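# Upend the long red block, then stack the blue hexagon

## Task

Get the long red block standing upright on one of its ends, put the blue hexagonal block on its top, and release both so the stack stays up without the robot, with nothing off the table.

## Robot and tools

Robot: two arms on the table edge. left_arm carries a left hand and sits on the +y side; right_arm carries a right hand. The names do not match image sides. Each hand has sixteen motors: index, middle and ring fingers (four hinges each) and a thumb (four hinges). Calibrated bases: left_arm at (+0.032, +0.345, 0) m, right_arm at (-0.029, -0.234, 0) m, each turned a little about z.

Scene frame: origin on the table surface, halfway between the nominal arm bases; +x points out over the table, +z up, +y toward the left arm. All reported positions (metres), orientations (quat_wxyz), velocities and Hand targets use it, and offsets use its axes. Readings may be off by a few centimetres, more at long reach.

Hand point axes (right hand): +z runs along straight fingers toward the tips, +y leaves the palm face (the face is at y = -0.062 m), +x crosses the palm away from the thumb. On the left hand +x points toward the thumb instead. A rigid mast near the wrist on the palm side (x +0.05 to +0.10, z -0.16 to -0.11, out to y +0.06; x sign flipped on the left hand) can strike objects. Straight fingertips reach about 0.139 m past the knuckles at z = -0.017 m.

execute_actions(actions, cameras). actions is a list of actions; each action is a table of 1 to 15 rows, each row one 1/30 s step; a table shorter than 15 repeats its final row to fill out the action (0.5 s). Every row is one flat list of 48 numbers, each in [-1, 1], covering both arms even if one stays still: left_arm dx, dy, dz, rx, ry, rz; then 16 left hand motor goals; left current_limit, speed; then the same 24 for right_arm.
- dx, dy, dz, rx, ry, rz: an offset, not a pose, measured from that arm's Hand target as it was when the action began; every row of the action counts from that same start, not from the preceding row. Axes are the scene frame's; rotation (rx, ry, rz form one rotation vector) turns about the Hand target position. Scale: 1.0 = 0.6 m or 180 degrees. Sending the same offset in a later action moves the arm further. A translation longer than 1.0 is scaled down along its direction. All zeros re-requests the current target.
- Hand motor numbers, in this order: index_mcp, index_abd, index_pip, index_dip, middle_mcp, middle_abd, middle_pip, middle_dip, ring_mcp, ring_abd, ring_pip, ring_dip, thumb_cmc, thumb_axl, thumb_mcp, thumb_ipl. These are absolute goal angles mapped linearly between each hinge's stops, not offsets. Straight values: _mcp +0.75, _abd 0.00, _pip +0.58, _dip +0.70, thumb_cmc +0.71, thumb_axl +0.68, thumb_mcp +0.23, thumb_ipl +0.17. Moving toward -1 curls fingers toward the palm, swings _abd away from the thumb, brings the thumb round in front of the palm (cmc) and bends it (mcp, ipl). A 0 is a real goal; to keep a hand unchanged, copy back its hand_goal, hand_current_limit and hand_speed.
- current_limit: -1 to +1 maps to 0 to 550 mA (floor 11 mA); it also caps hinge speed. speed: hinge goal rate is (speed + 1)/2 of 8.5 rad/s. Starting values +0.4 and -0.6; the last sent values persist.
- cameras: names from cam_head_left, cam_head_right, cam_high, cam_left_wrist, cam_right_wrist (all 672x504), ["all"], or []. If omitted, an empty actions list returns all images, otherwise none. A wrong name invalidates the call.

zoom_image(camera, region): enlarges part of that camera's most recent image; region is [x0, y0, x1, y1] pixels from the top-left, at most 504 by 504. Only cameras in the latest image set work.

read_manual(section): returns licence text only ("licences"); nothing moves.

finished_scene(scene): scene is 1 and optional. Ends the scene for good; the stack must then stand on its own.

Results: per arm, end_effector_position and end_effector_quat_wxyz, the Hand target (your last command after clipping; next offsets count from it), joint positions, velocities (possibly just "within noise") and torques (include arm weight; noisy; joints 3 and 4 wrap at ±28 N m). Per hand, one entry per motor in the order above: hand_goal (goals written; repeating them keeps a grip), hand_measured (actual angles; repeating them slackens a grip), hand_current_ma (positive pushes toward -1), hand_state (moving, goal, blocked, overload), plus hand_current_limit and hand_speed.

Behaviour to expect: orientation commands are clipped to 40 degrees from the measured one per step, and position wins if both cannot be met. The hand often rests short of the target, and the right arm sags under load; command extra height or resend the missing distance. Fingers press only when their goal lies past the object surface. A motor at 495 mA or more for 5 s shuts off for 10 s and drops what it holds. Arm motors heat when holding loads, stretching out or pushing at unreachable poses: MOTOR HOT at 85 °C, arm collapse at 100 °C. The scene keeps running while you think, holding the last command. Occasional disturbances may nudge loose objects.

Avoid: anything leaving the table, drops from height, releasing a moving block, hard impacts or pushes against fixed or heavy objects, any contact or squeeze between the two hands or arms (this can end the scene), and sustained high finger current. Lift the red block, turn it upright, set it down gently, then place the hexagon centred on its top end and open the fingers slowly before withdrawing.

Each tool is called after ">>>" by a JSON object that holds its "method" and its "body", one argument or row to a line.

## Session

>>> {"method": "execute_actions", "body": {
  "actions": []
}}

Scene clock: 0.00 s.
left_arm: end_effector_position=(+0.5735, +0.3164, +0.3725) hand_goal=(+0.754, +0.000, +0.576, +0.696, +0.754, +0.000, +0.576, +0.696, +0.754, +0.000, +0.576, +0.696, +0.714, +0.678, +0.226, +0.168) hand_measured=(+0.754, +0.000, +0.576, +0.696, +0.754, +0.000, +0.576, +0.696, +0.754, +0.000, +0.576, +0.696, +0.714, +0.678, +0.226, +0.168) hand_current_ma=(+0, +0, +0, +0, +0, +0, +0, +0, +0, +0, +0, +0, +0, +0, +0, +0) hand_state=(goal, goal, goal, goal, goal, goal, goal, goal, goal, goal, goal, goal, goal, goal, goal, goal) hand_current_limit=0.40 hand_speed=-0.60 end_effector_quat_wxyz=(+0.632, +0.508, +0.525, -0.257) | right_arm: end_effector_position=(+0.0941, -0.4941, +0.1970) hand_goal=(+0.754, +0.000, +0.576, +0.696, +0.754, +0.000, +0.576, +0.696, +0.754, +0.000, +0.576, +0.696, +0.714, +0.678, +0.226, +0.168) hand_measured=(+0.754, +0.000, +0.576, +0.696, +0.754, +0.000, +0.576, +0.696, +0.754, +0.000, +0.576, +0.696, +0.714, +0.678, +0.226, +0.168) hand_current_ma=(+0, +0, +0, +0, +0, +0, +0, +0, +0, +0, +0, +0, +0, +0, +0, +0) hand_state=(goal, goal, goal, goal, goal, goal, goal, goal, goal, goal, goal, goal, goal, goal, goal, goal) hand_current_limit=0.40 hand_speed=-0.60 end_effector_quat_wxyz=(-0.234, +0.836, -0.253, +0.426)
Joint positions: left_arm=[0.184 1.253 0.959 -0.079 1.383 -0.822] | right_arm=[-1.567 1.025 0.855 -1.664 -0.993 0.486]
Joint velocities: within noise
Joint torques (N m): no reading
Heat: left arm: hottest waist 28 °C; right arm: hottest waist 26 °C.
Hand target: left_arm +0.5761, +0.3170, +0.3936; +0.640, +0.517, +0.513, -0.244 | right_arm +0.0942, -0.4994, +0.2035; -0.228, +0.838, -0.249, +0.428

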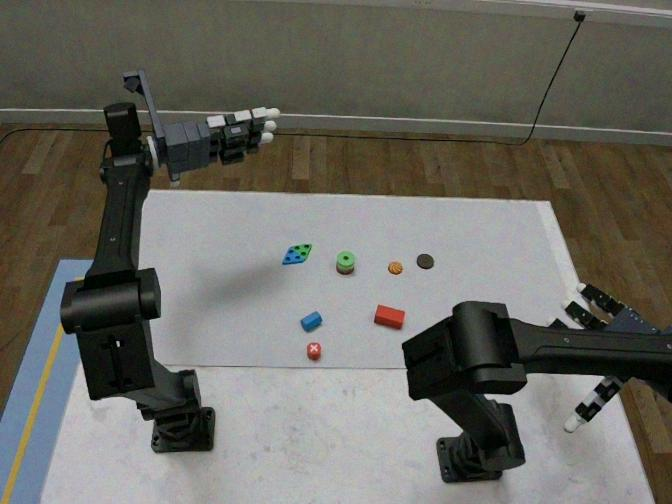

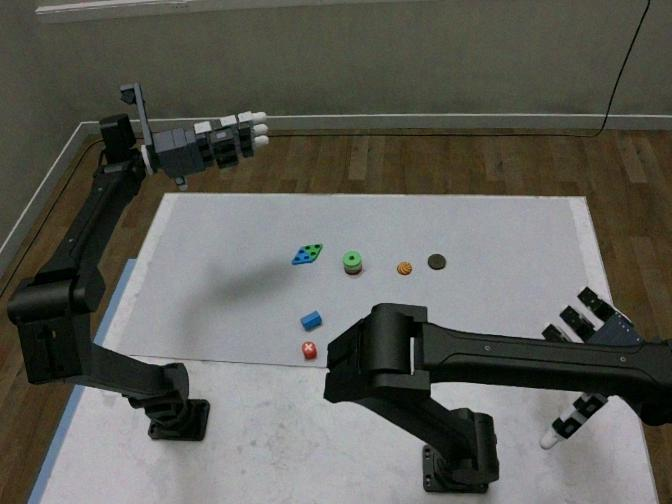

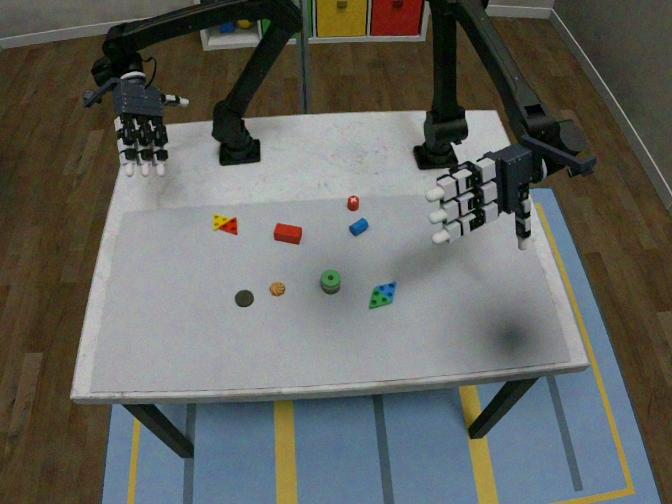

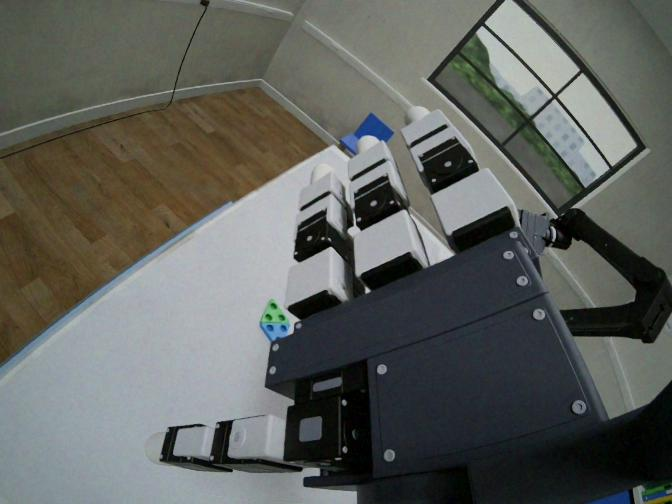

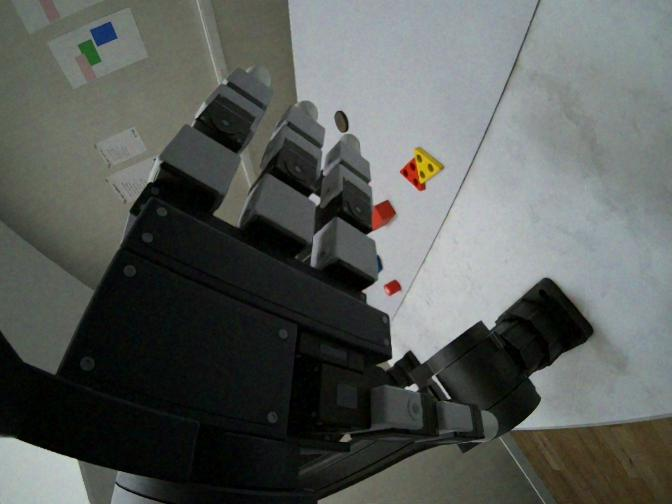

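>>> {"method": "zoom_image", "body": {
  "camera": "cam_head_left",
  "region": [260, 220, 460, 370]
}}

>>> {"method": "zoom_image", "body": {
  "camera": "cam_high",
  "region": [200, 170, 420, 330]
}}

Scaled by 2.520.

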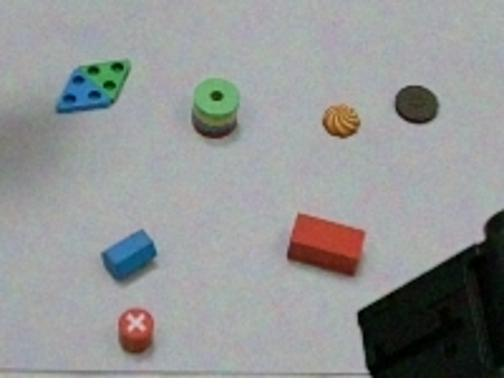

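Scaled by 2.291.

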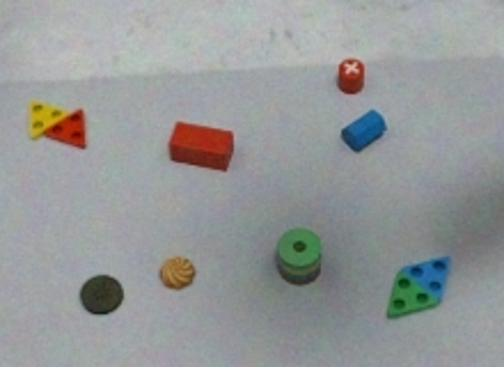

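>>> {"method": "execute_actions", "body": {
  "actions": [
    [[0,0,0,0,0,0,0.754,0,0.576,0.696,0.754,0,0.576,0.696,0.754,0,0.576,0.696,0.714,0.678,0.226,0.168,0.4,-0.6,0.1125,0.0445,0.0155,-0.0494,0.0242,0.1283,0.754,0.2,0.576,0.696,0.754,-0.2,0.576,0.696,0.137,0,-0.3,0.26,0.714,0.678,0.226,0.168,0.4,-0.6]],
    [[0,0,0,0,0,0,0.754,0,0.576,0.696,0.754,0,0.576,0.696,0.754,0,0.576,0.696,0.714,0.678,0.226,0.168,0.4,-0.6,0.1125,0.0445,0.0155,-0.0494,0.0242,0.1283,0.754,0.2,0.576,0.696,0.754,-0.2,0.576,0.696,0.137,0,-0.3,0.26,0.714,0.678,0.226,0.168,0.4,-0.6]],
    [[0,0,0,0,0,0,0.754,0,0.576,0.696,0.754,0,0.576,0.696,0.754,0,0.576,0.696,0.714,0.678,0.226,0.168,0.4,-0.6,0.076,0.106,0.005,-0.0475,0.0011,0.1372,0.754,0.2,0.576,0.696,0.754,-0.2,0.576,0.696,0.137,0,-0.3,0.26,0.714,0.678,0.226,0.168,0.4,-0.6]]
  ]
}}

Scene clock: 341.20 s.
left_arm: end_effector_position=(+0.5735, +0.3164, +0.3725) hand_goal=(+0.754, +0.000, +0.576, +0.696, +0.754, +0.000, +0.576, +0.696, +0.754, +0.000, +0.576, +0.696, +0.714, +0.678, +0.226, +0.168) hand_measured=(+0.754, +0.000, +0.576, +0.696, +0.756, +0.002, +0.576, +0.696, +0.756, +0.000, +0.576, +0.696, +0.714, +0.678, +0.226, +0.168) hand_current_ma=(+2, +2, +2, +0, +2, +2, +2, +0, +3, +2, +2, +0, +1, -2, +0, -1) hand_state=(goal, goal, goal, goal, goal, goal, goal, goal, goal, goal, goal, goal, goal, goal, goal, goal) hand_current_limit=0.40 hand_speed=-0.60 end_effector_quat_wxyz=(+0.632, +0.508, +0.525, -0.257) | right_arm: end_effector_position=(+0.2631, -0.3759, +0.2113) hand_goal=(+0.754, +0.200, +0.576, +0.696, +0.754, -0.200, +0.576, +0.696, +0.138, +0.000, -0.300, +0.260, +0.714, +0.678, +0.226, +0.168) hand_measured=(+0.748, +0.200, +0.576, +0.696, +0.748, -0.192, +0.576, +0.696, +0.142, +0.000, -0.294, +0.264, +0.710, +0.678, +0.224, +0.168) hand_current_ma=(-4, +0, +0, +0, -5, +4, +0, +0, +2, +0, +3, +2, -1, +0, -1, +0) hand_state=(goal, goal, goal, goal, goal, goal, goal, goal, goal, goal, goal, goal, goal, goal, goal, goal) hand_current_limit=0.40 hand_speed=-0.60 end_effector_quat_wxyz=(-0.223, +0.887, +0.351, +0.202)
Joint positions: left_arm=[0.184 1.253 0.959 -0.079 1.383 -0.822] | right_arm=[-0.706 1.087 0.986 -1.68 -0.579 0.087]
Joint torques (N m): left_arm=[-1.32 -9.35 11.97 1.63 0.39 0.02] | right_arm=[-0.03 -3.72 10.45 -0.35 -0.52 -0.17]
Heat: left arm: hottest elbow 39 °C; right arm: hottest elbow 34 °C.
Hand target: left_arm +0.5761, +0.3170, +0.3936; +0.640, +0.517, +0.513, -0.244 | right_arm +0.2748, -0.3824, +0.2250; -0.214, +0.884, +0.362, +0.206
Off the commanded pose: left_arm 0.021 m, 2 deg | right_arm 0.019 m, 2 deg.

>>> {"method": "execute_actions", "body": {
  "actions": [
    [[0,0,0,0,0,0,0.754,0,0.576,0.696,0.754,0,0.576,0.696,0.754,0,0.576,0.696,0.714,0.678,0.226,0.168,0.4,-0.6,0.076,0.106,0.005,-0.0475,0.0011,0.1372,0.754,0.2,0.576,0.696,0.754,-0.2,0.576,0.696,0.137,0,-0.3,0.26,0.714,0.678,0.226,0.168,0.4,-0.6]],
    [[0,0,0,0,0,0,0.754,0,0.576,0.696,0.754,0,0.576,0.696,0.754,0,0.576,0.696,0.714,0.678,0.226,0.168,0.4,-0.6,0.016,0.14,0,-0.0386,-0.0092,0.1422,0.754,0.2,0.576,0.696,0.754,-0.2,0.576,0.696,0.137,0,-0.3,0.26,0.714,0.678,0.226,0.168,0.4,-0.6]],
    [[0,0,0,0,0,0,0.754,0,0.576,0.696,0.754,0,0.576,0.696,0.754,0,0.576,0.696,0.714,0.678,0.226,0.168,0.4,-0.6,0.016,0.14,0,-0.0386,-0.0092,0.1422,0.754,0.2,0.576,0.696,0.754,-0.2,0.576,0.696,0.137,0,-0.3,0.26,0.714,0.678,0.226,0.168,0.4,-0.6]],
    [[0,0,0,0,0,0,0.754,0,0.576,0.696,0.754,0,0.576,0.696,0.754,0,0.576,0.696,0.714,0.678,0.226,0.168,0.4,-0.6,-0.044,0.136,0,-0.0344,-0.0131,0.1433,0.754,0.2,0.576,0.696,0.754,-0.2,0.576,0.696,0.137,0,-0.3,0.26,0.714,0.678,0.226,0.168,0.4,-0.6]],
    [[0,0,0,0,0,0,0.754,0,0.576,0.696,0.754,0,0.576,0.696,0.754,0,0.576,0.696,0.714,0.678,0.226,0.168,0.4,-0.6,-0.044,0.136,0,-0.0344,-0.0131,0.1433,0.754,0.2,0.576,0.696,0.754,-0.2,0.576,0.696,0.137,0,-0.3,0.26,0.714,0.678,0.226,0.168,0.4,-0.6]]
  ],
  "cameras": ["cam_head_left","cam_high","cam_right_wrist"]
}}

Scene clock: 357.00 s.
left_arm: end_effector_position=(+0.5735, +0.3164, +0.3725) hand_goal=(+0.754, +0.000, +0.576, +0.696, +0.754, +0.000, +0.576, +0.696, +0.754, +0.000, +0.576, +0.696, +0.714, +0.678, +0.226, +0.168) hand_measured=(+0.754, +0.000, +0.576, +0.696, +0.756, +0.002, +0.576, +0.696, +0.756, +0.000, +0.576, +0.696, +0.714, +0.678, +0.226, +0.168) hand_current_ma=(+2, +2, +2, +0, +2, +2, +2, +0, +3, +2, +2, +0, +1, -2, +0, -1) hand_state=(goal, goal, goal, goal, goal, goal, goal, goal, goal, goal, goal, goal, goal, goal, goal, goal) hand_current_limit=0.40 hand_speed=-0.60 end_effector_quat_wxyz=(+0.632, +0.508, +0.525, -0.257) | right_arm: end_effector_position=(+0.2744, +0.0053, +0.2164) hand_goal=(+0.754, +0.200, +0.576, +0.696, +0.754, -0.200, +0.576, +0.696, +0.138, +0.000, -0.300, +0.260, +0.714, +0.678, +0.226, +0.168) hand_measured=(+0.750, +0.200, +0.576, +0.696, +0.750, -0.196, +0.576, +0.696, +0.144, +0.000, -0.294, +0.264, +0.712, +0.678, +0.222, +0.168) hand_current_ma=(-2, +0, +0, +0, -2, +1, +0, +0, +4, +0, +3, +2, -1, +0, -2, +0) hand_state=(goal, goal, goal, goal, goal, goal, goal, goal, goal, goal, goal, goal, goal, goal, goal, goal) hand_current_limit=0.40 hand_speed=-0.60 end_effector_quat_wxyz=(-0.018, +0.082, +0.987, -0.134)
Joint positions: left_arm=[0.184 1.253 0.959 -0.079 1.383 -0.822] | right_arm=[0.604 1.289 1.199 -1.689 0.176 -0.744]
Joint torques (N m): left_arm=[-1.32 -9.35 11.95 1.62 0.39 0.02] | right_arm=[-1.2 -6.48 10.56 -0.38 0.28 -0.09]
Heat: left arm: hottest elbow 39 °C; right arm: hottest elbow 35 °C.
Hand target: left_arm +0.5761, +0.3170, +0.3936; +0.640, +0.517, +0.513, -0.244 | right_arm +0.2869, +0.0124, +0.2282; -0.011, +0.079, +0.989, -0.128
Off the commanded pose: left_arm 0.021 m, 2 deg | right_arm 0.019 m, 1 deg.
Images, in order (width x height): cam_head_left 672x504, cam_high 672x504, cam_right_wrist 672x504.

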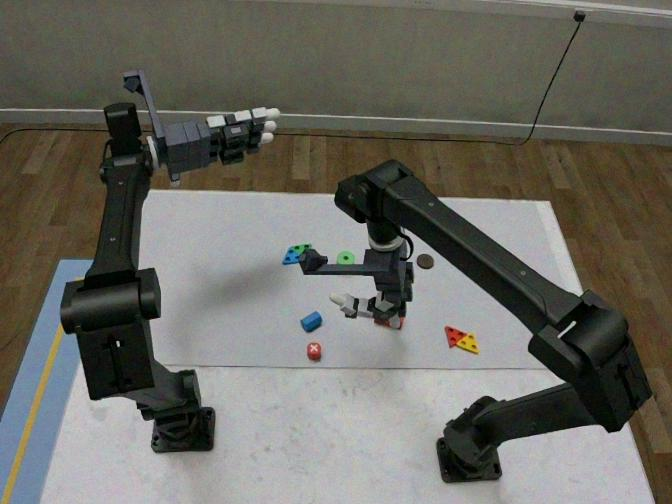

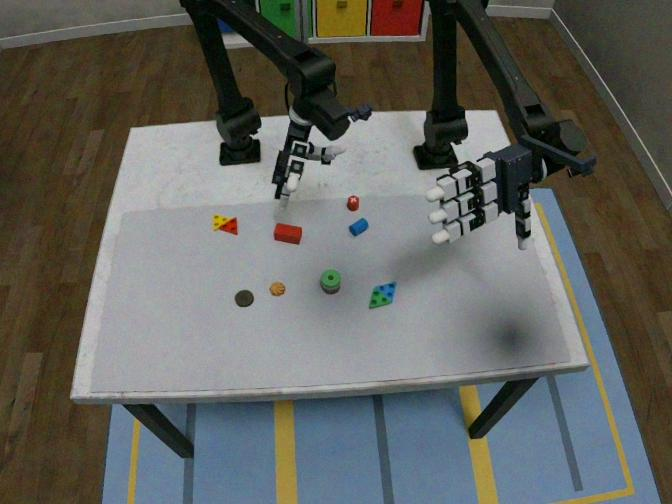

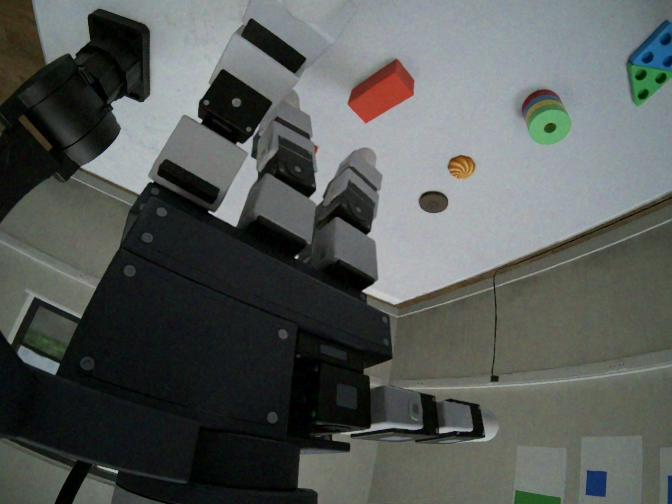

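>>> {"method": "zoom_image", "body": {
  "camera": "cam_high",
  "region": [230, 130, 380, 255]
}}

>>> {"method": "zoom_image", "body": {
  "camera": "cam_head_left",
  "region": [290, 220, 490, 370]
}}

>>> {"method": "zoom_image", "body": {
  "camera": "cam_right_wrist",
  "region": [180, 0, 500, 240]
}}

Scaled by 3.360.

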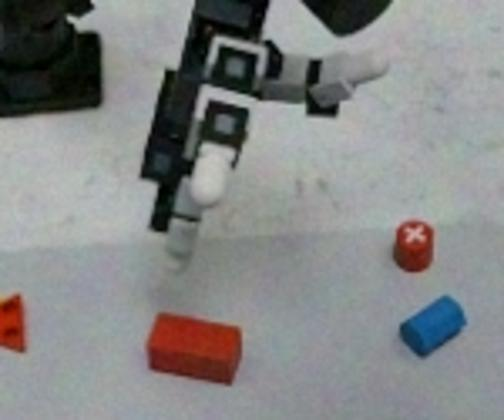

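Scaled by 2.520.

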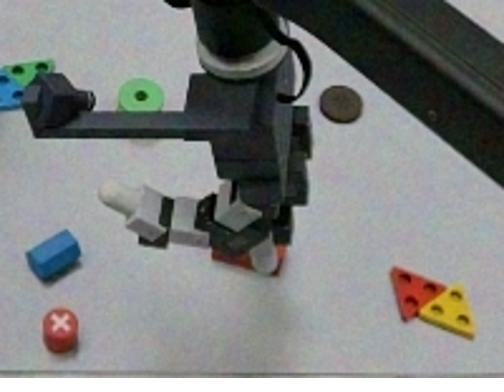

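Scaled by 1.575 from the camera's 672x504 image, which has a finer 960x720 frame.

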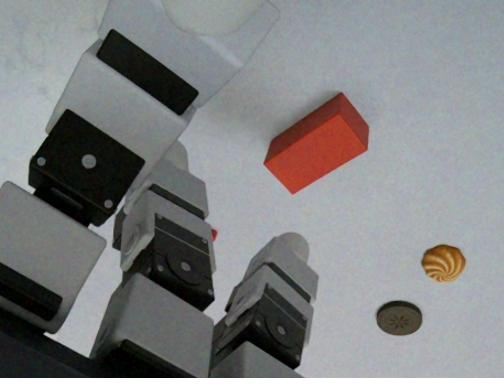

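>>> {"method": "execute_actions", "body": {
  "actions": [
    [[0,0,0,0,0,0,0.754,0,0.576,0.696,0.754,0,0.576,0.696,0.754,0,0.576,0.696,0.714,0.678,0.226,0.168,0.4,-0.6,0.05,0.012,-0.083,0,0,0,0.754,0.2,0.576,0.696,0.754,-0.2,0.576,0.696,0.137,0,-0.3,0.26,0.714,0.678,0.226,0.168,0.4,-0.6]]
  ],
  "cameras": ["cam_head_left","cam_head_right","cam_high","cam_right_wrist"]
}}

>>> {"method": "zoom_image", "body": {
  "camera": "cam_high",
  "region": [230, 150, 380, 262]
}}

>>> {"method": "zoom_image", "body": {
  "camera": "cam_head_left",
  "region": [330, 260, 450, 350]
}}

>>> {"method": "zoom_image", "body": {
  "camera": "cam_head_right",
  "region": [330, 260, 450, 350]
}}

Scene clock: 400.07 s.
left_arm: end_effector_position=(+0.5735, +0.3164, +0.3725) hand_goal=(+0.754, +0.000, +0.576, +0.696, +0.754, +0.000, +0.576, +0.696, +0.754, +0.000, +0.576, +0.696, +0.714, +0.678, +0.226, +0.168) hand_measured=(+0.754, +0.000, +0.576, +0.696, +0.756, +0.002, +0.576, +0.696, +0.756, +0.000, +0.576, +0.696, +0.714, +0.678, +0.226, +0.168) hand_current_ma=(+2, +2, +2, +0, +2, +2, +2, +0, +3, +2, +2, +0, +1, -2, +0, -1) hand_state=(goal, goal, goal, goal, goal, goal, goal, goal, goal, goal, goal, goal, goal, goal, goal, goal) hand_current_limit=0.40 hand_speed=-0.60 end_effector_quat_wxyz=(+0.632, +0.508, +0.525, -0.257) | right_arm: end_effector_position=(+0.3121, +0.0185, +0.1810) hand_goal=(+0.754, +0.200, +0.576, +0.696, +0.754, -0.200, +0.576, +0.696, +0.138, +0.000, -0.300, +0.260, +0.714, +0.678, +0.226, +0.168) hand_measured=(+0.752, +0.200, +0.576, +0.696, +0.750, -0.196, +0.576, +0.696, +0.144, +0.000, -0.294, +0.264, +0.712, +0.678, +0.222, +0.168) hand_current_ma=(-1, +0, +0, +0, -1, +1, +0, +0, +4, +0, +3, +2, -1, +0, -2, +0) hand_state=(goal, goal, goal, goal, goal, goal, goal, goal, goal, goal, goal, goal, goal, goal, goal, goal) hand_current_limit=0.40 hand_speed=-0.60 end_effector_quat_wxyz=(-0.011, +0.082, +0.988, -0.129)
Joint positions: left_arm=[0.184 1.253 0.959 -0.079 1.383 -0.822] | right_arm=[0.573 1.389 1.199 -1.566 0.182 -0.776]
Joint torques (N m): left_arm=[-1.26 -9.41 11.97 1.62 0.39 0.02] | right_arm=[-0.97 -8.88 7.53 0.24 0.23 -0.1]
Heat: left arm: hottest elbow 39 °C; right arm: hottest elbow 36 °C.
Hand target: left_arm +0.5761, +0.3170, +0.3936; +0.640, +0.517, +0.513, -0.244 | right_arm +0.3169, +0.0196, +0.1783; -0.011, +0.079, +0.989, -0.128
Off the commanded pose: left_arm 0.021 m, 2 deg | right_arm 0.006 m, 0 deg.
Images, in order (width x height): cam_head_left 672x504, cam_head_right 672x504, cam_high 672x504, cam_right_wrist 672x504.

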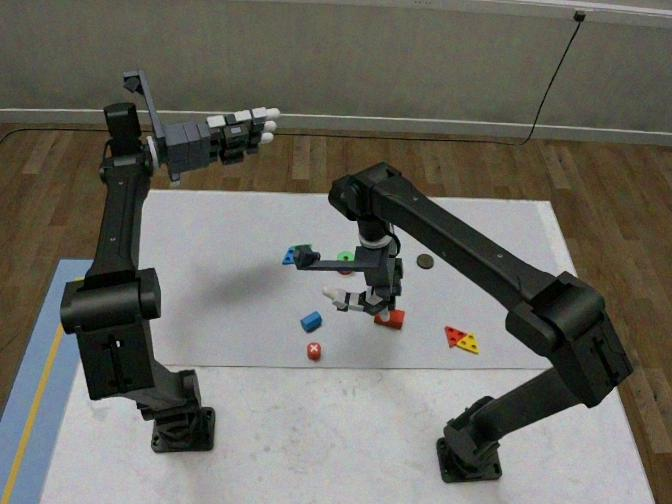

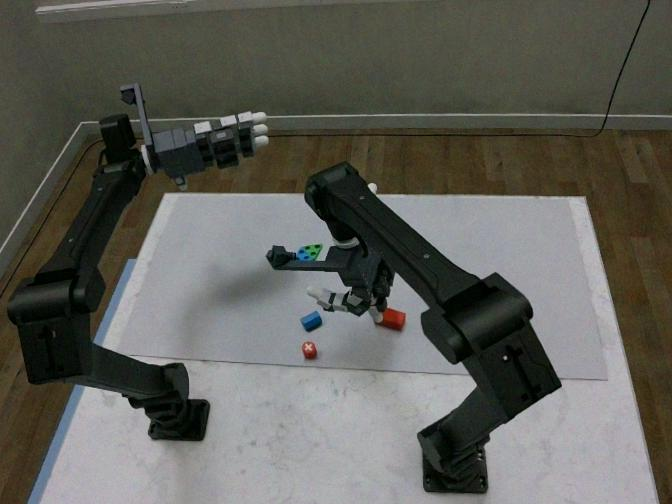

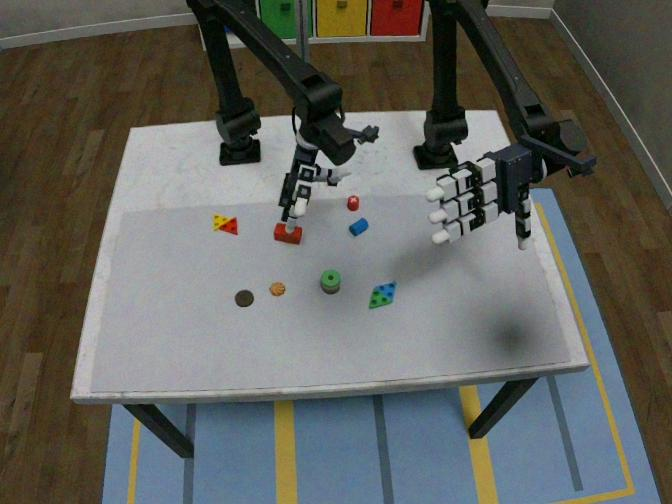

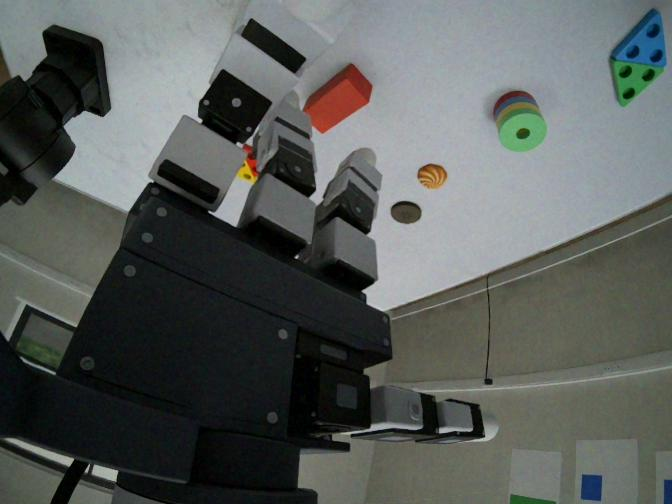

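Scaled by 3.360.

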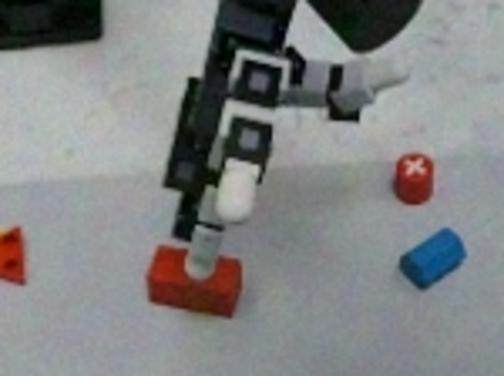

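Scaled by 4.200.

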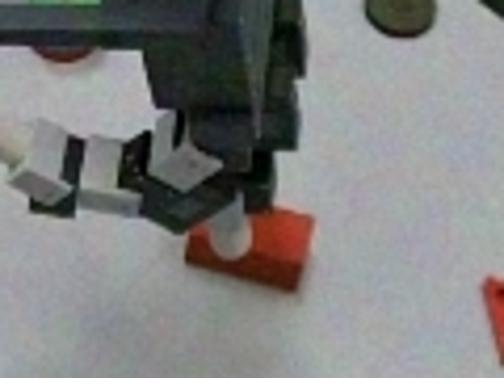

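Scaled by 4.200.

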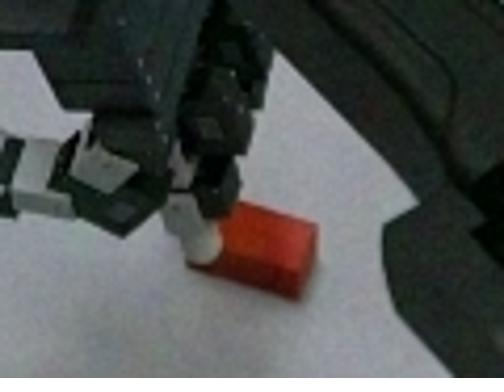

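>>> {"method": "execute_actions", "body": {
  "actions": [
    [[0,0,0,0,0,0,0.754,0,0.576,0.696,0.754,0,0.576,0.696,0.754,0,0.576,0.696,0.714,0.678,0.226,0.168,0.4,-0.6,0.0325,-0.031,-0.02,0,0,-0.047,0.754,0.2,0.576,0.696,0.754,-0.2,0.576,0.696,0.137,0,-0.3,0.26,0.714,0.678,0.226,0.168,0.4,-0.6]],
    [[0,0,0,0,0,0,0.754,0,0.576,0.696,0.754,0,0.576,0.696,0.754,0,0.576,0.696,0.714,0.678,0.226,0.168,0.4,-0.6,0,0,-0.073,0,0,0,0.754,0.2,0.576,0.696,0.754,-0.2,0.576,0.696,0.137,0,-0.3,0.26,0.714,0.678,0.226,0.168,0.4,-0.6]]
  ],
  "cameras": ["cam_head_left","cam_head_right","cam_high","cam_right_wrist"]
}}

>>> {"method": "zoom_image", "body": {
  "camera": "cam_high",
  "region": [230, 150, 380, 262]
}}

>>> {"method": "zoom_image", "body": {
  "camera": "cam_head_left",
  "region": [330, 260, 450, 350]
}}

>>> {"method": "zoom_image", "body": {
  "camera": "cam_head_right",
  "region": [330, 260, 450, 350]
}}

>>> {"method": "zoom_image", "body": {
  "camera": "cam_right_wrist",
  "region": [200, 0, 440, 180]
}}

Scene clock: 441.13 s.
left_arm: end_effector_position=(+0.5735, +0.3164, +0.3725) hand_goal=(+0.754, +0.000, +0.576, +0.696, +0.754, +0.000, +0.576, +0.696, +0.754, +0.000, +0.576, +0.696, +0.714, +0.678, +0.226, +0.168) hand_measured=(+0.754, +0.000, +0.576, +0.696, +0.756, +0.002, +0.576, +0.696, +0.756, +0.000, +0.576, +0.696, +0.714, +0.678, +0.226, +0.168) hand_current_ma=(+2, +2, +2, +0, +2, +2, +2, +0, +3, +2, +2, +0, +1, -2, +0, -1) hand_state=(goal, goal, goal, goal, goal, goal, goal, goal, goal, goal, goal, goal, goal, goal, goal, goal) hand_current_limit=0.40 hand_speed=-0.60 end_effector_quat_wxyz=(+0.632, +0.508, +0.525, -0.257) | right_arm: end_effector_position=(+0.3341, +0.0016, +0.1308) hand_goal=(+0.754, +0.200, +0.576, +0.696, +0.754, -0.200, +0.576, +0.696, +0.138, +0.000, -0.300, +0.260, +0.714, +0.678, +0.226, +0.168) hand_measured=(+0.750, +0.200, +0.576, +0.696, +0.750, -0.196, +0.576, +0.696, +0.144, +0.000, -0.294, +0.264, +0.712, +0.678, +0.222, +0.168) hand_current_ma=(-1, +0, +0, +0, -2, +1, +0, +0, +4, +0, +3, +2, -1, +0, -2, +0) hand_state=(goal, goal, goal, goal, goal, goal, goal, goal, goal, goal, goal, goal, goal, goal, goal, goal) hand_current_limit=0.40 hand_speed=-0.60 end_effector_quat_wxyz=(-0.016, +0.145, +0.981, -0.125)
Joint positions: left_arm=[0.184 1.253 0.959 -0.079 1.383 -0.822] | right_arm=[0.519 1.44 1.114 -1.433 0.169 -0.704]
Joint torques (N m): left_arm=[-1.32 -9.35 11.96 1.62 0.39 0.02] | right_arm=[-1.03 -8.76 6.54 0.21 0.03 0.11]
Heat: left arm: hottest elbow 39 °C; right arm: hottest elbow 34 °C.
Hand target: left_arm +0.5761, +0.3170, +0.3936; +0.640, +0.517, +0.513, -0.244 | right_arm +0.3363, +0.0010, +0.1226; -0.020, +0.152, +0.980, -0.127
Off the commanded pose: left_arm 0.021 m, 2 deg | right_arm 0.009 m, 1 deg.
Images, in order (width x height): cam_head_left 672x504, cam_head_right 672x504, cam_high 672x504, cam_right_wrist 672x504.

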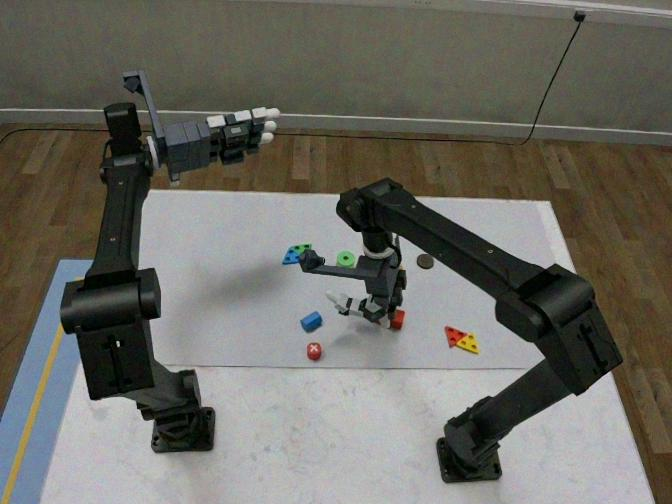

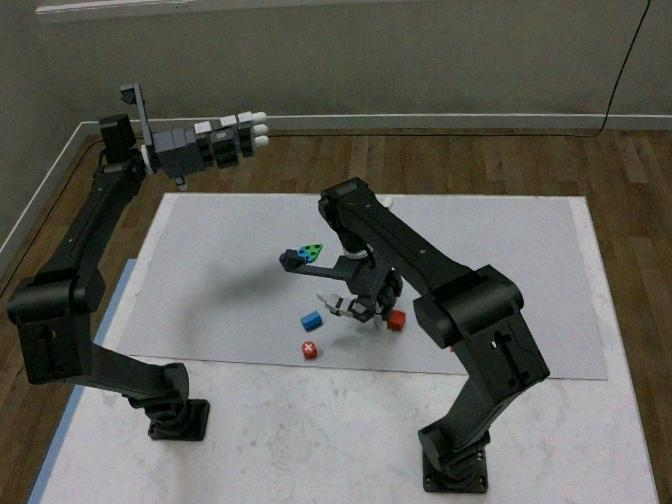

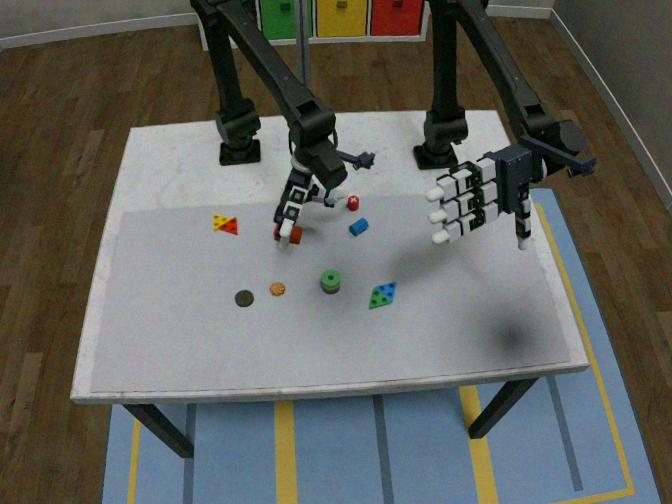

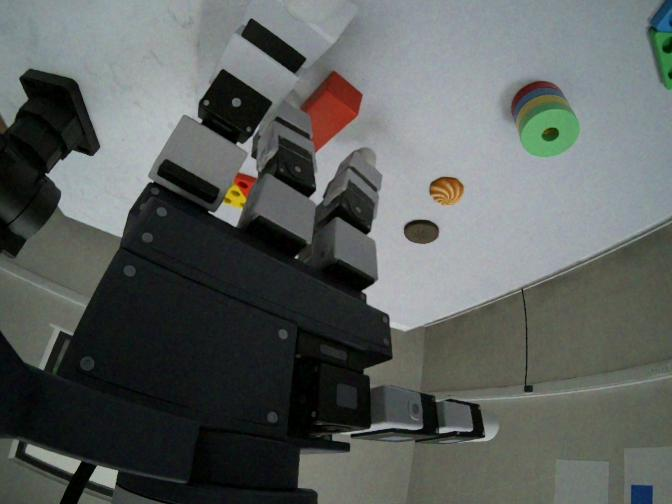

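Scaled by 3.360.

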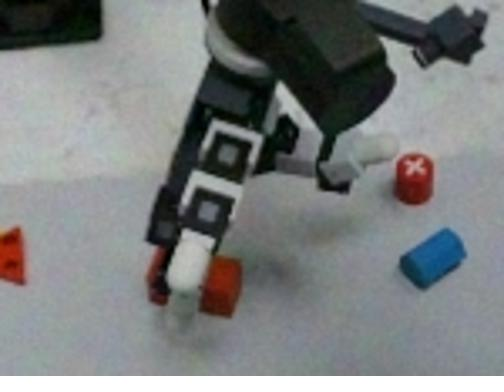

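Scaled by 4.200.

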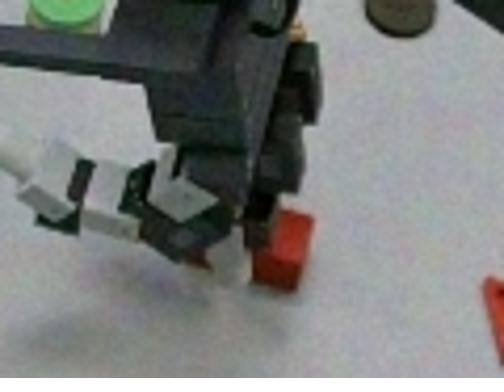

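Scaled by 4.200.

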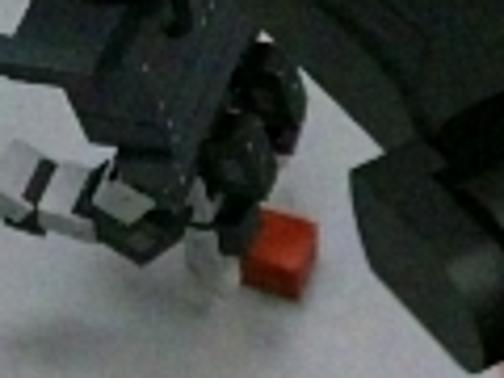

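Scaled by 2.100 from the camera's 672x504 image, which has a finer 960x720 frame.

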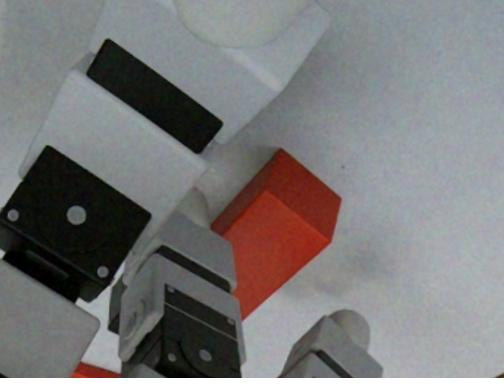

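>>> {"method": "execute_actions", "body": {
  "actions": [
    [[0,0,0,0,0,0,0.754,0,0.576,0.696,0.754,0,0.576,0.696,0.754,0,0.576,0.696,0.714,0.678,0.226,0.168,0.4,-0.6,-0.006,-0.003,-0.037,0,0,0,0.754,0.2,0.576,0.696,0.754,-0.2,0.576,0.696,0.137,0,-0.3,0.26,0.714,0.678,0.226,0.168,0.4,-0.6]]
  ],
  "cameras": ["cam_head_left","cam_head_right","cam_high","cam_right_wrist"]
}}

>>> {"method": "zoom_image", "body": {
  "camera": "cam_high",
  "region": [230, 170, 380, 282]
}}

>>> {"method": "zoom_image", "body": {
  "camera": "cam_right_wrist",
  "region": [200, 0, 440, 180]
}}

>>> {"method": "zoom_image", "body": {
  "camera": "cam_head_left",
  "region": [330, 260, 450, 350]
}}

Scene clock: 469.33 s.
left_arm: end_effector_position=(+0.5735, +0.3164, +0.3725) hand_goal=(+0.754, +0.000, +0.576, +0.696, +0.754, +0.000, +0.576, +0.696, +0.754, +0.000, +0.576, +0.696, +0.714, +0.678, +0.226, +0.168) hand_measured=(+0.754, +0.000, +0.576, +0.696, +0.756, +0.002, +0.576, +0.696, +0.756, +0.000, +0.576, +0.696, +0.714, +0.678, +0.226, +0.168) hand_current_ma=(+2, +2, +2, +0, +2, +2, +2, +0, +3, +2, +2, +0, +1, -2, +0, -1) hand_state=(goal, goal, goal, goal, goal, goal, goal, goal, goal, goal, goal, goal, goal, goal, goal, goal) hand_current_limit=0.40 hand_speed=-0.60 end_effector_quat_wxyz=(+0.632, +0.508, +0.525, -0.257) | right_arm: end_effector_position=(+0.3322, +0.0004, +0.1120) hand_goal=(+0.754, +0.200, +0.576, +0.696, +0.754, -0.200, +0.576, +0.696, +0.138, +0.000, -0.300, +0.260, +0.714, +0.678, +0.226, +0.168) hand_measured=(+0.750, +0.200, +0.576, +0.696, +0.750, -0.196, +0.576, +0.696, +0.144, +0.000, -0.294, +0.264, +0.712, +0.678, +0.222, +0.168) hand_current_ma=(-2, +0, +0, +0, -2, +1, +0, +0, +4, +0, +3, +2, -1, +0, -2, +0) hand_state=(goal, goal, goal, goal, goal, goal, goal, goal, goal, goal, goal, goal, goal, goal, goal, goal) hand_current_limit=0.40 hand_speed=-0.60 end_effector_quat_wxyz=(-0.013, +0.146, +0.982, -0.122)
Joint positions: left_arm=[0.184 1.253 0.959 -0.079 1.383 -0.822] | right_arm=[0.519 1.447 1.068 -1.372 0.169 -0.703]
Joint torques (N m): left_arm=[-1.38 -9.35 11.96 1.62 0.39 0.03] | right_arm=[-0.56 -8.12 6.17 0.32 0.05 0.1]
Heat: left arm: hottest elbow 40 °C; right arm: hottest elbow 34 °C.
Hand target: left_arm +0.5761, +0.3170, +0.3936; +0.640, +0.517, +0.513, -0.244 | right_arm +0.3328, -0.0007, +0.1004; -0.020, +0.152, +0.980, -0.127
Off the commanded pose: left_arm 0.021 m, 2 deg | right_arm 0.012 m, 1 deg.
Images, in order (width x height): cam_head_left 672x504, cam_head_right 672x504, cam_high 672x504, cam_right_wrist 672x504.

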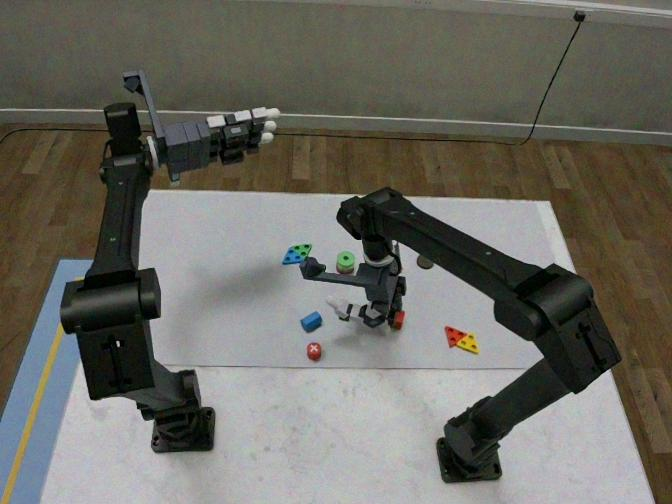

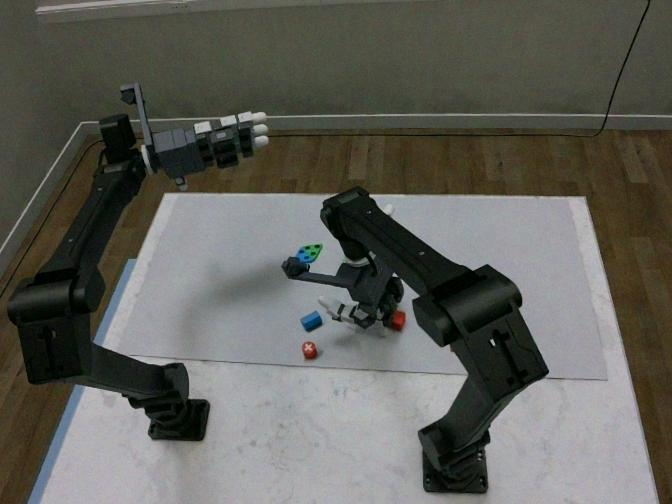

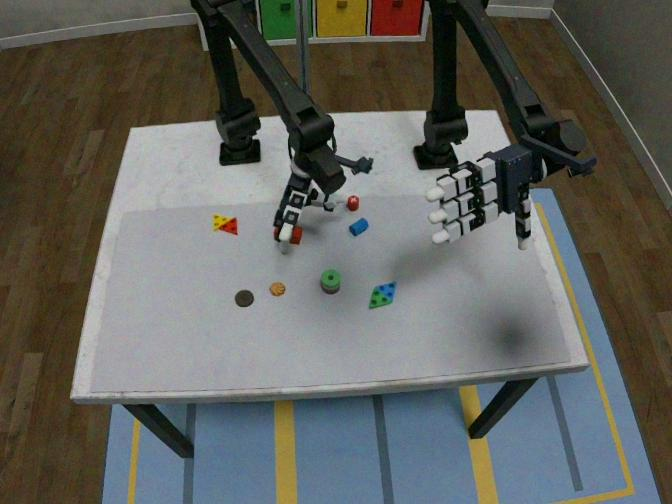

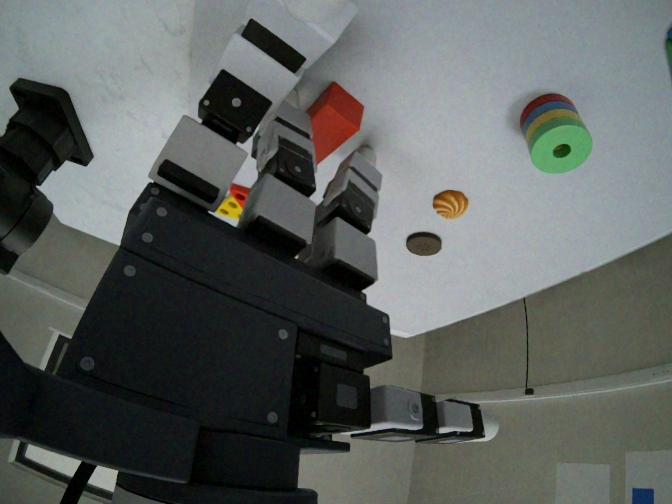

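Scaled by 3.360.

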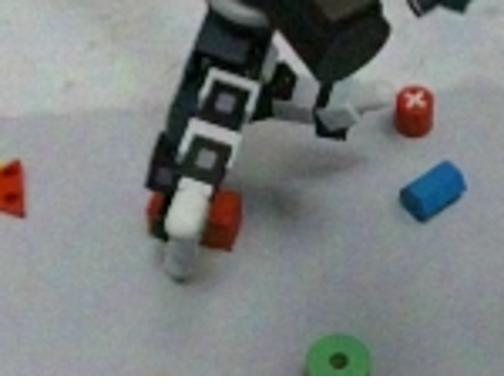

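Scaled by 2.100 from the camera's 672x504 image, which has a finer 960x720 frame.

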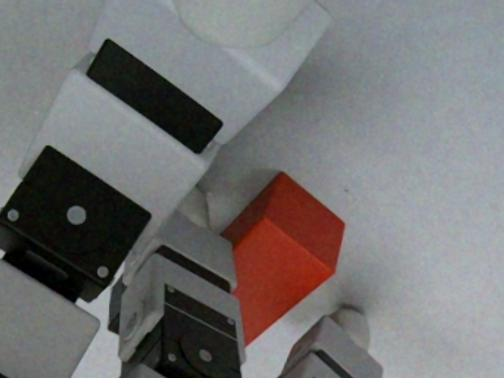

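Scaled by 4.200.

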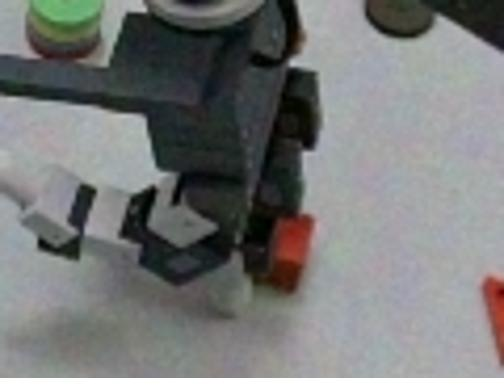

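>>> {"method": "execute_actions", "body": {
  "actions": [
    [[0,0,0,0,0,0,0.754,0,0.576,0.696,0.754,0,0.576,0.696,0.754,0,0.576,0.696,0.714,0.678,0.226,0.168,0.4,-0.6,0,0,-0.015,0,0,0,0.754,0.2,0.576,0.696,0.754,-0.2,0.576,0.696,0.137,0,-0.3,0.26,0.714,0.678,0.226,0.168,0.4,-0.6]],
    [[0,0,0,0,0,0,0.754,0,0.576,0.696,0.754,0,0.576,0.696,0.754,0,0.576,0.696,0.714,0.678,0.226,0.168,0.4,-0.6,0,0,0,0,0,0,0.754,-0.15,0.576,0.696,0.754,0.15,0.576,0.696,0.137,0,-0.3,0.26,0.714,0.678,0.226,0.168,0.4,-0.92]],
    [[0,0,0,0,0,0,0.754,0,0.576,0.696,0.754,0,0.576,0.696,0.754,0,0.576,0.696,0.714,0.678,0.226,0.168,0.4,-0.6,0,0,0,0,0,0,0.754,-0.15,0.576,0.696,0.754,0.15,0.576,0.696,0.137,0,-0.3,0.26,0.714,0.678,0.226,0.168,0.4,-0.92]]
  ],
  "cameras": ["cam_head_left","cam_high","cam_right_wrist"]
}}

>>> {"method": "zoom_image", "body": {
  "camera": "cam_high",
  "region": [230, 170, 380, 282]
}}

>>> {"method": "zoom_image", "body": {
  "camera": "cam_right_wrist",
  "region": [200, 0, 440, 180]
}}

Scene clock: 490.10 s.
left_arm: end_effector_position=(+0.5735, +0.3164, +0.3725) hand_goal=(+0.754, +0.000, +0.576, +0.696, +0.754, +0.000, +0.576, +0.696, +0.754, +0.000, +0.576, +0.696, +0.714, +0.678, +0.226, +0.168) hand_measured=(+0.754, +0.000, +0.576, +0.696, +0.756, +0.002, +0.576, +0.696, +0.756, +0.000, +0.576, +0.696, +0.714, +0.678, +0.226, +0.168) hand_current_ma=(+2, +2, +2, +0, +2, +2, +2, +0, +3, +2, +2, +0, +1, -2, +0, -1) hand_state=(goal, goal, goal, goal, goal, goal, goal, goal, goal, goal, goal, goal, goal, goal, goal, goal) hand_current_limit=0.40 hand_speed=-0.60 end_effector_quat_wxyz=(+0.632, +0.508, +0.525, -0.257) | right_arm: end_effector_position=(+0.3329, +0.0007, +0.1054) hand_goal=(+0.754, -0.150, +0.576, +0.696, +0.754, +0.150, +0.576, +0.696, +0.138, +0.000, -0.300, +0.260, +0.714, +0.678, +0.226, +0.168) hand_measured=(+0.754, +0.128, +0.576, +0.696, +0.756, -0.136, +0.576, +0.696, +0.144, +0.000, -0.294, +0.264, +0.712, +0.678, +0.222, +0.168) hand_current_ma=(+0, +385, +0, +0, +0, -385, +0, +0, +4, +0, +3, +2, -1, +0, -2, +0) hand_state=(goal, blocked, goal, goal, goal, blocked, goal, goal, goal, goal, goal, goal, goal, goal, goal, goal) hand_current_limit=0.40 hand_speed=-0.92 end_effector_quat_wxyz=(-0.012, +0.147, +0.982, -0.121)
Joint positions: left_arm=[0.184 1.253 0.959 -0.079 1.383 -0.822] | right_arm=[0.519 1.453 1.056 -1.35 0.169 -0.701]
Joint torques (N m): left_arm=[-1.32 -9.35 11.96 1.62 0.39 0.02] | right_arm=[-0.85 -8.06 5.94 0.44 0.04 0.11]
Heat: left arm: hottest elbow 40 °C; right arm: hottest elbow 34 °C.
Hand target: left_arm +0.5761, +0.3170, +0.3936; +0.640, +0.517, +0.513, -0.244 | right_arm +0.3327, -0.0008, +0.0913; -0.020, +0.152, +0.980, -0.127
Off the commanded pose: left_arm 0.021 m, 2 deg | right_arm 0.014 m, 1 deg.
Images, in order (width x height): cam_head_left 672x504, cam_high 672x504, cam_right_wrist 672x504.

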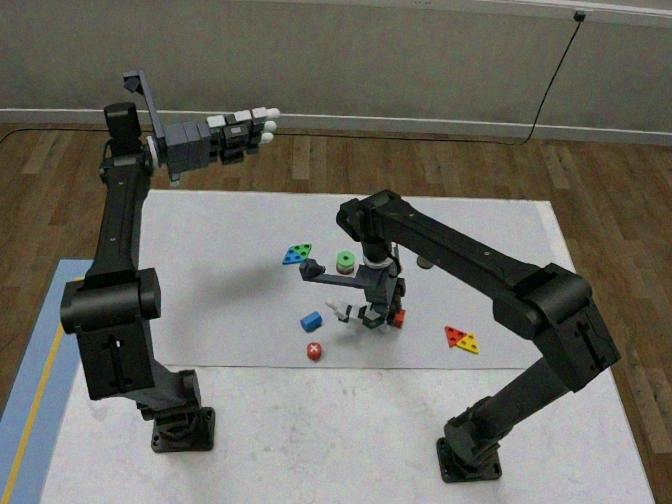

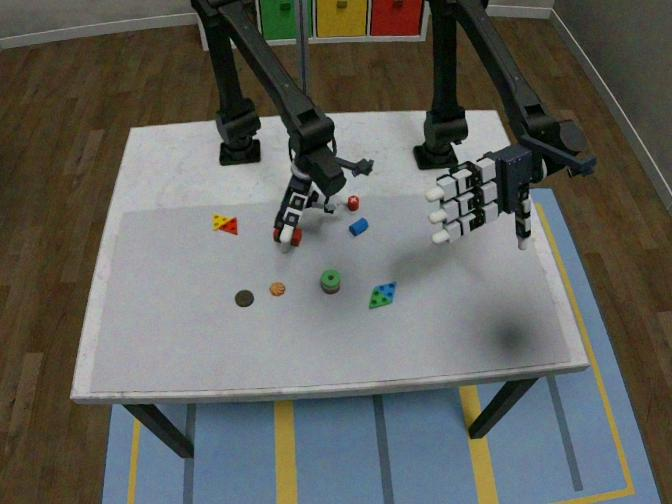

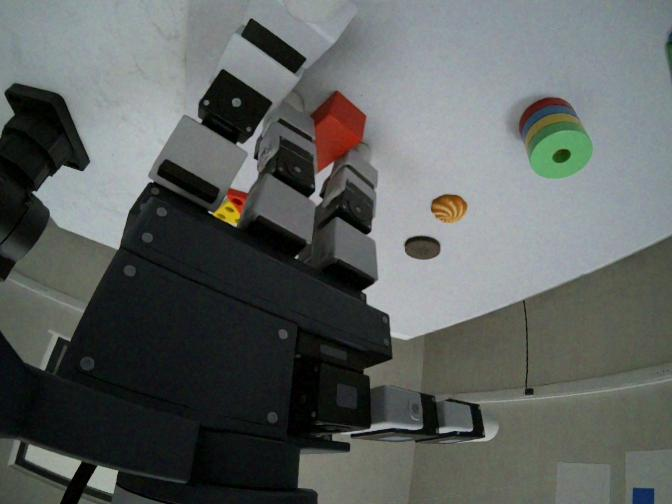

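Scaled by 3.360.

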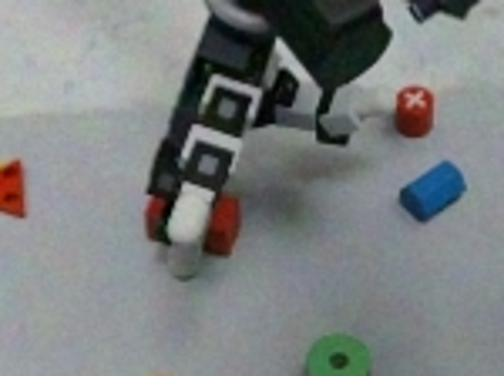

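Scaled by 2.100 from the camera's 672x504 image, which has a finer 960x720 frame.

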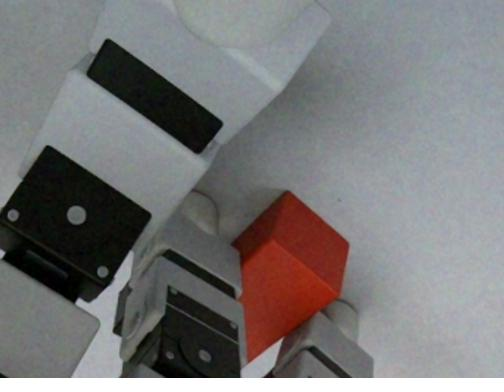

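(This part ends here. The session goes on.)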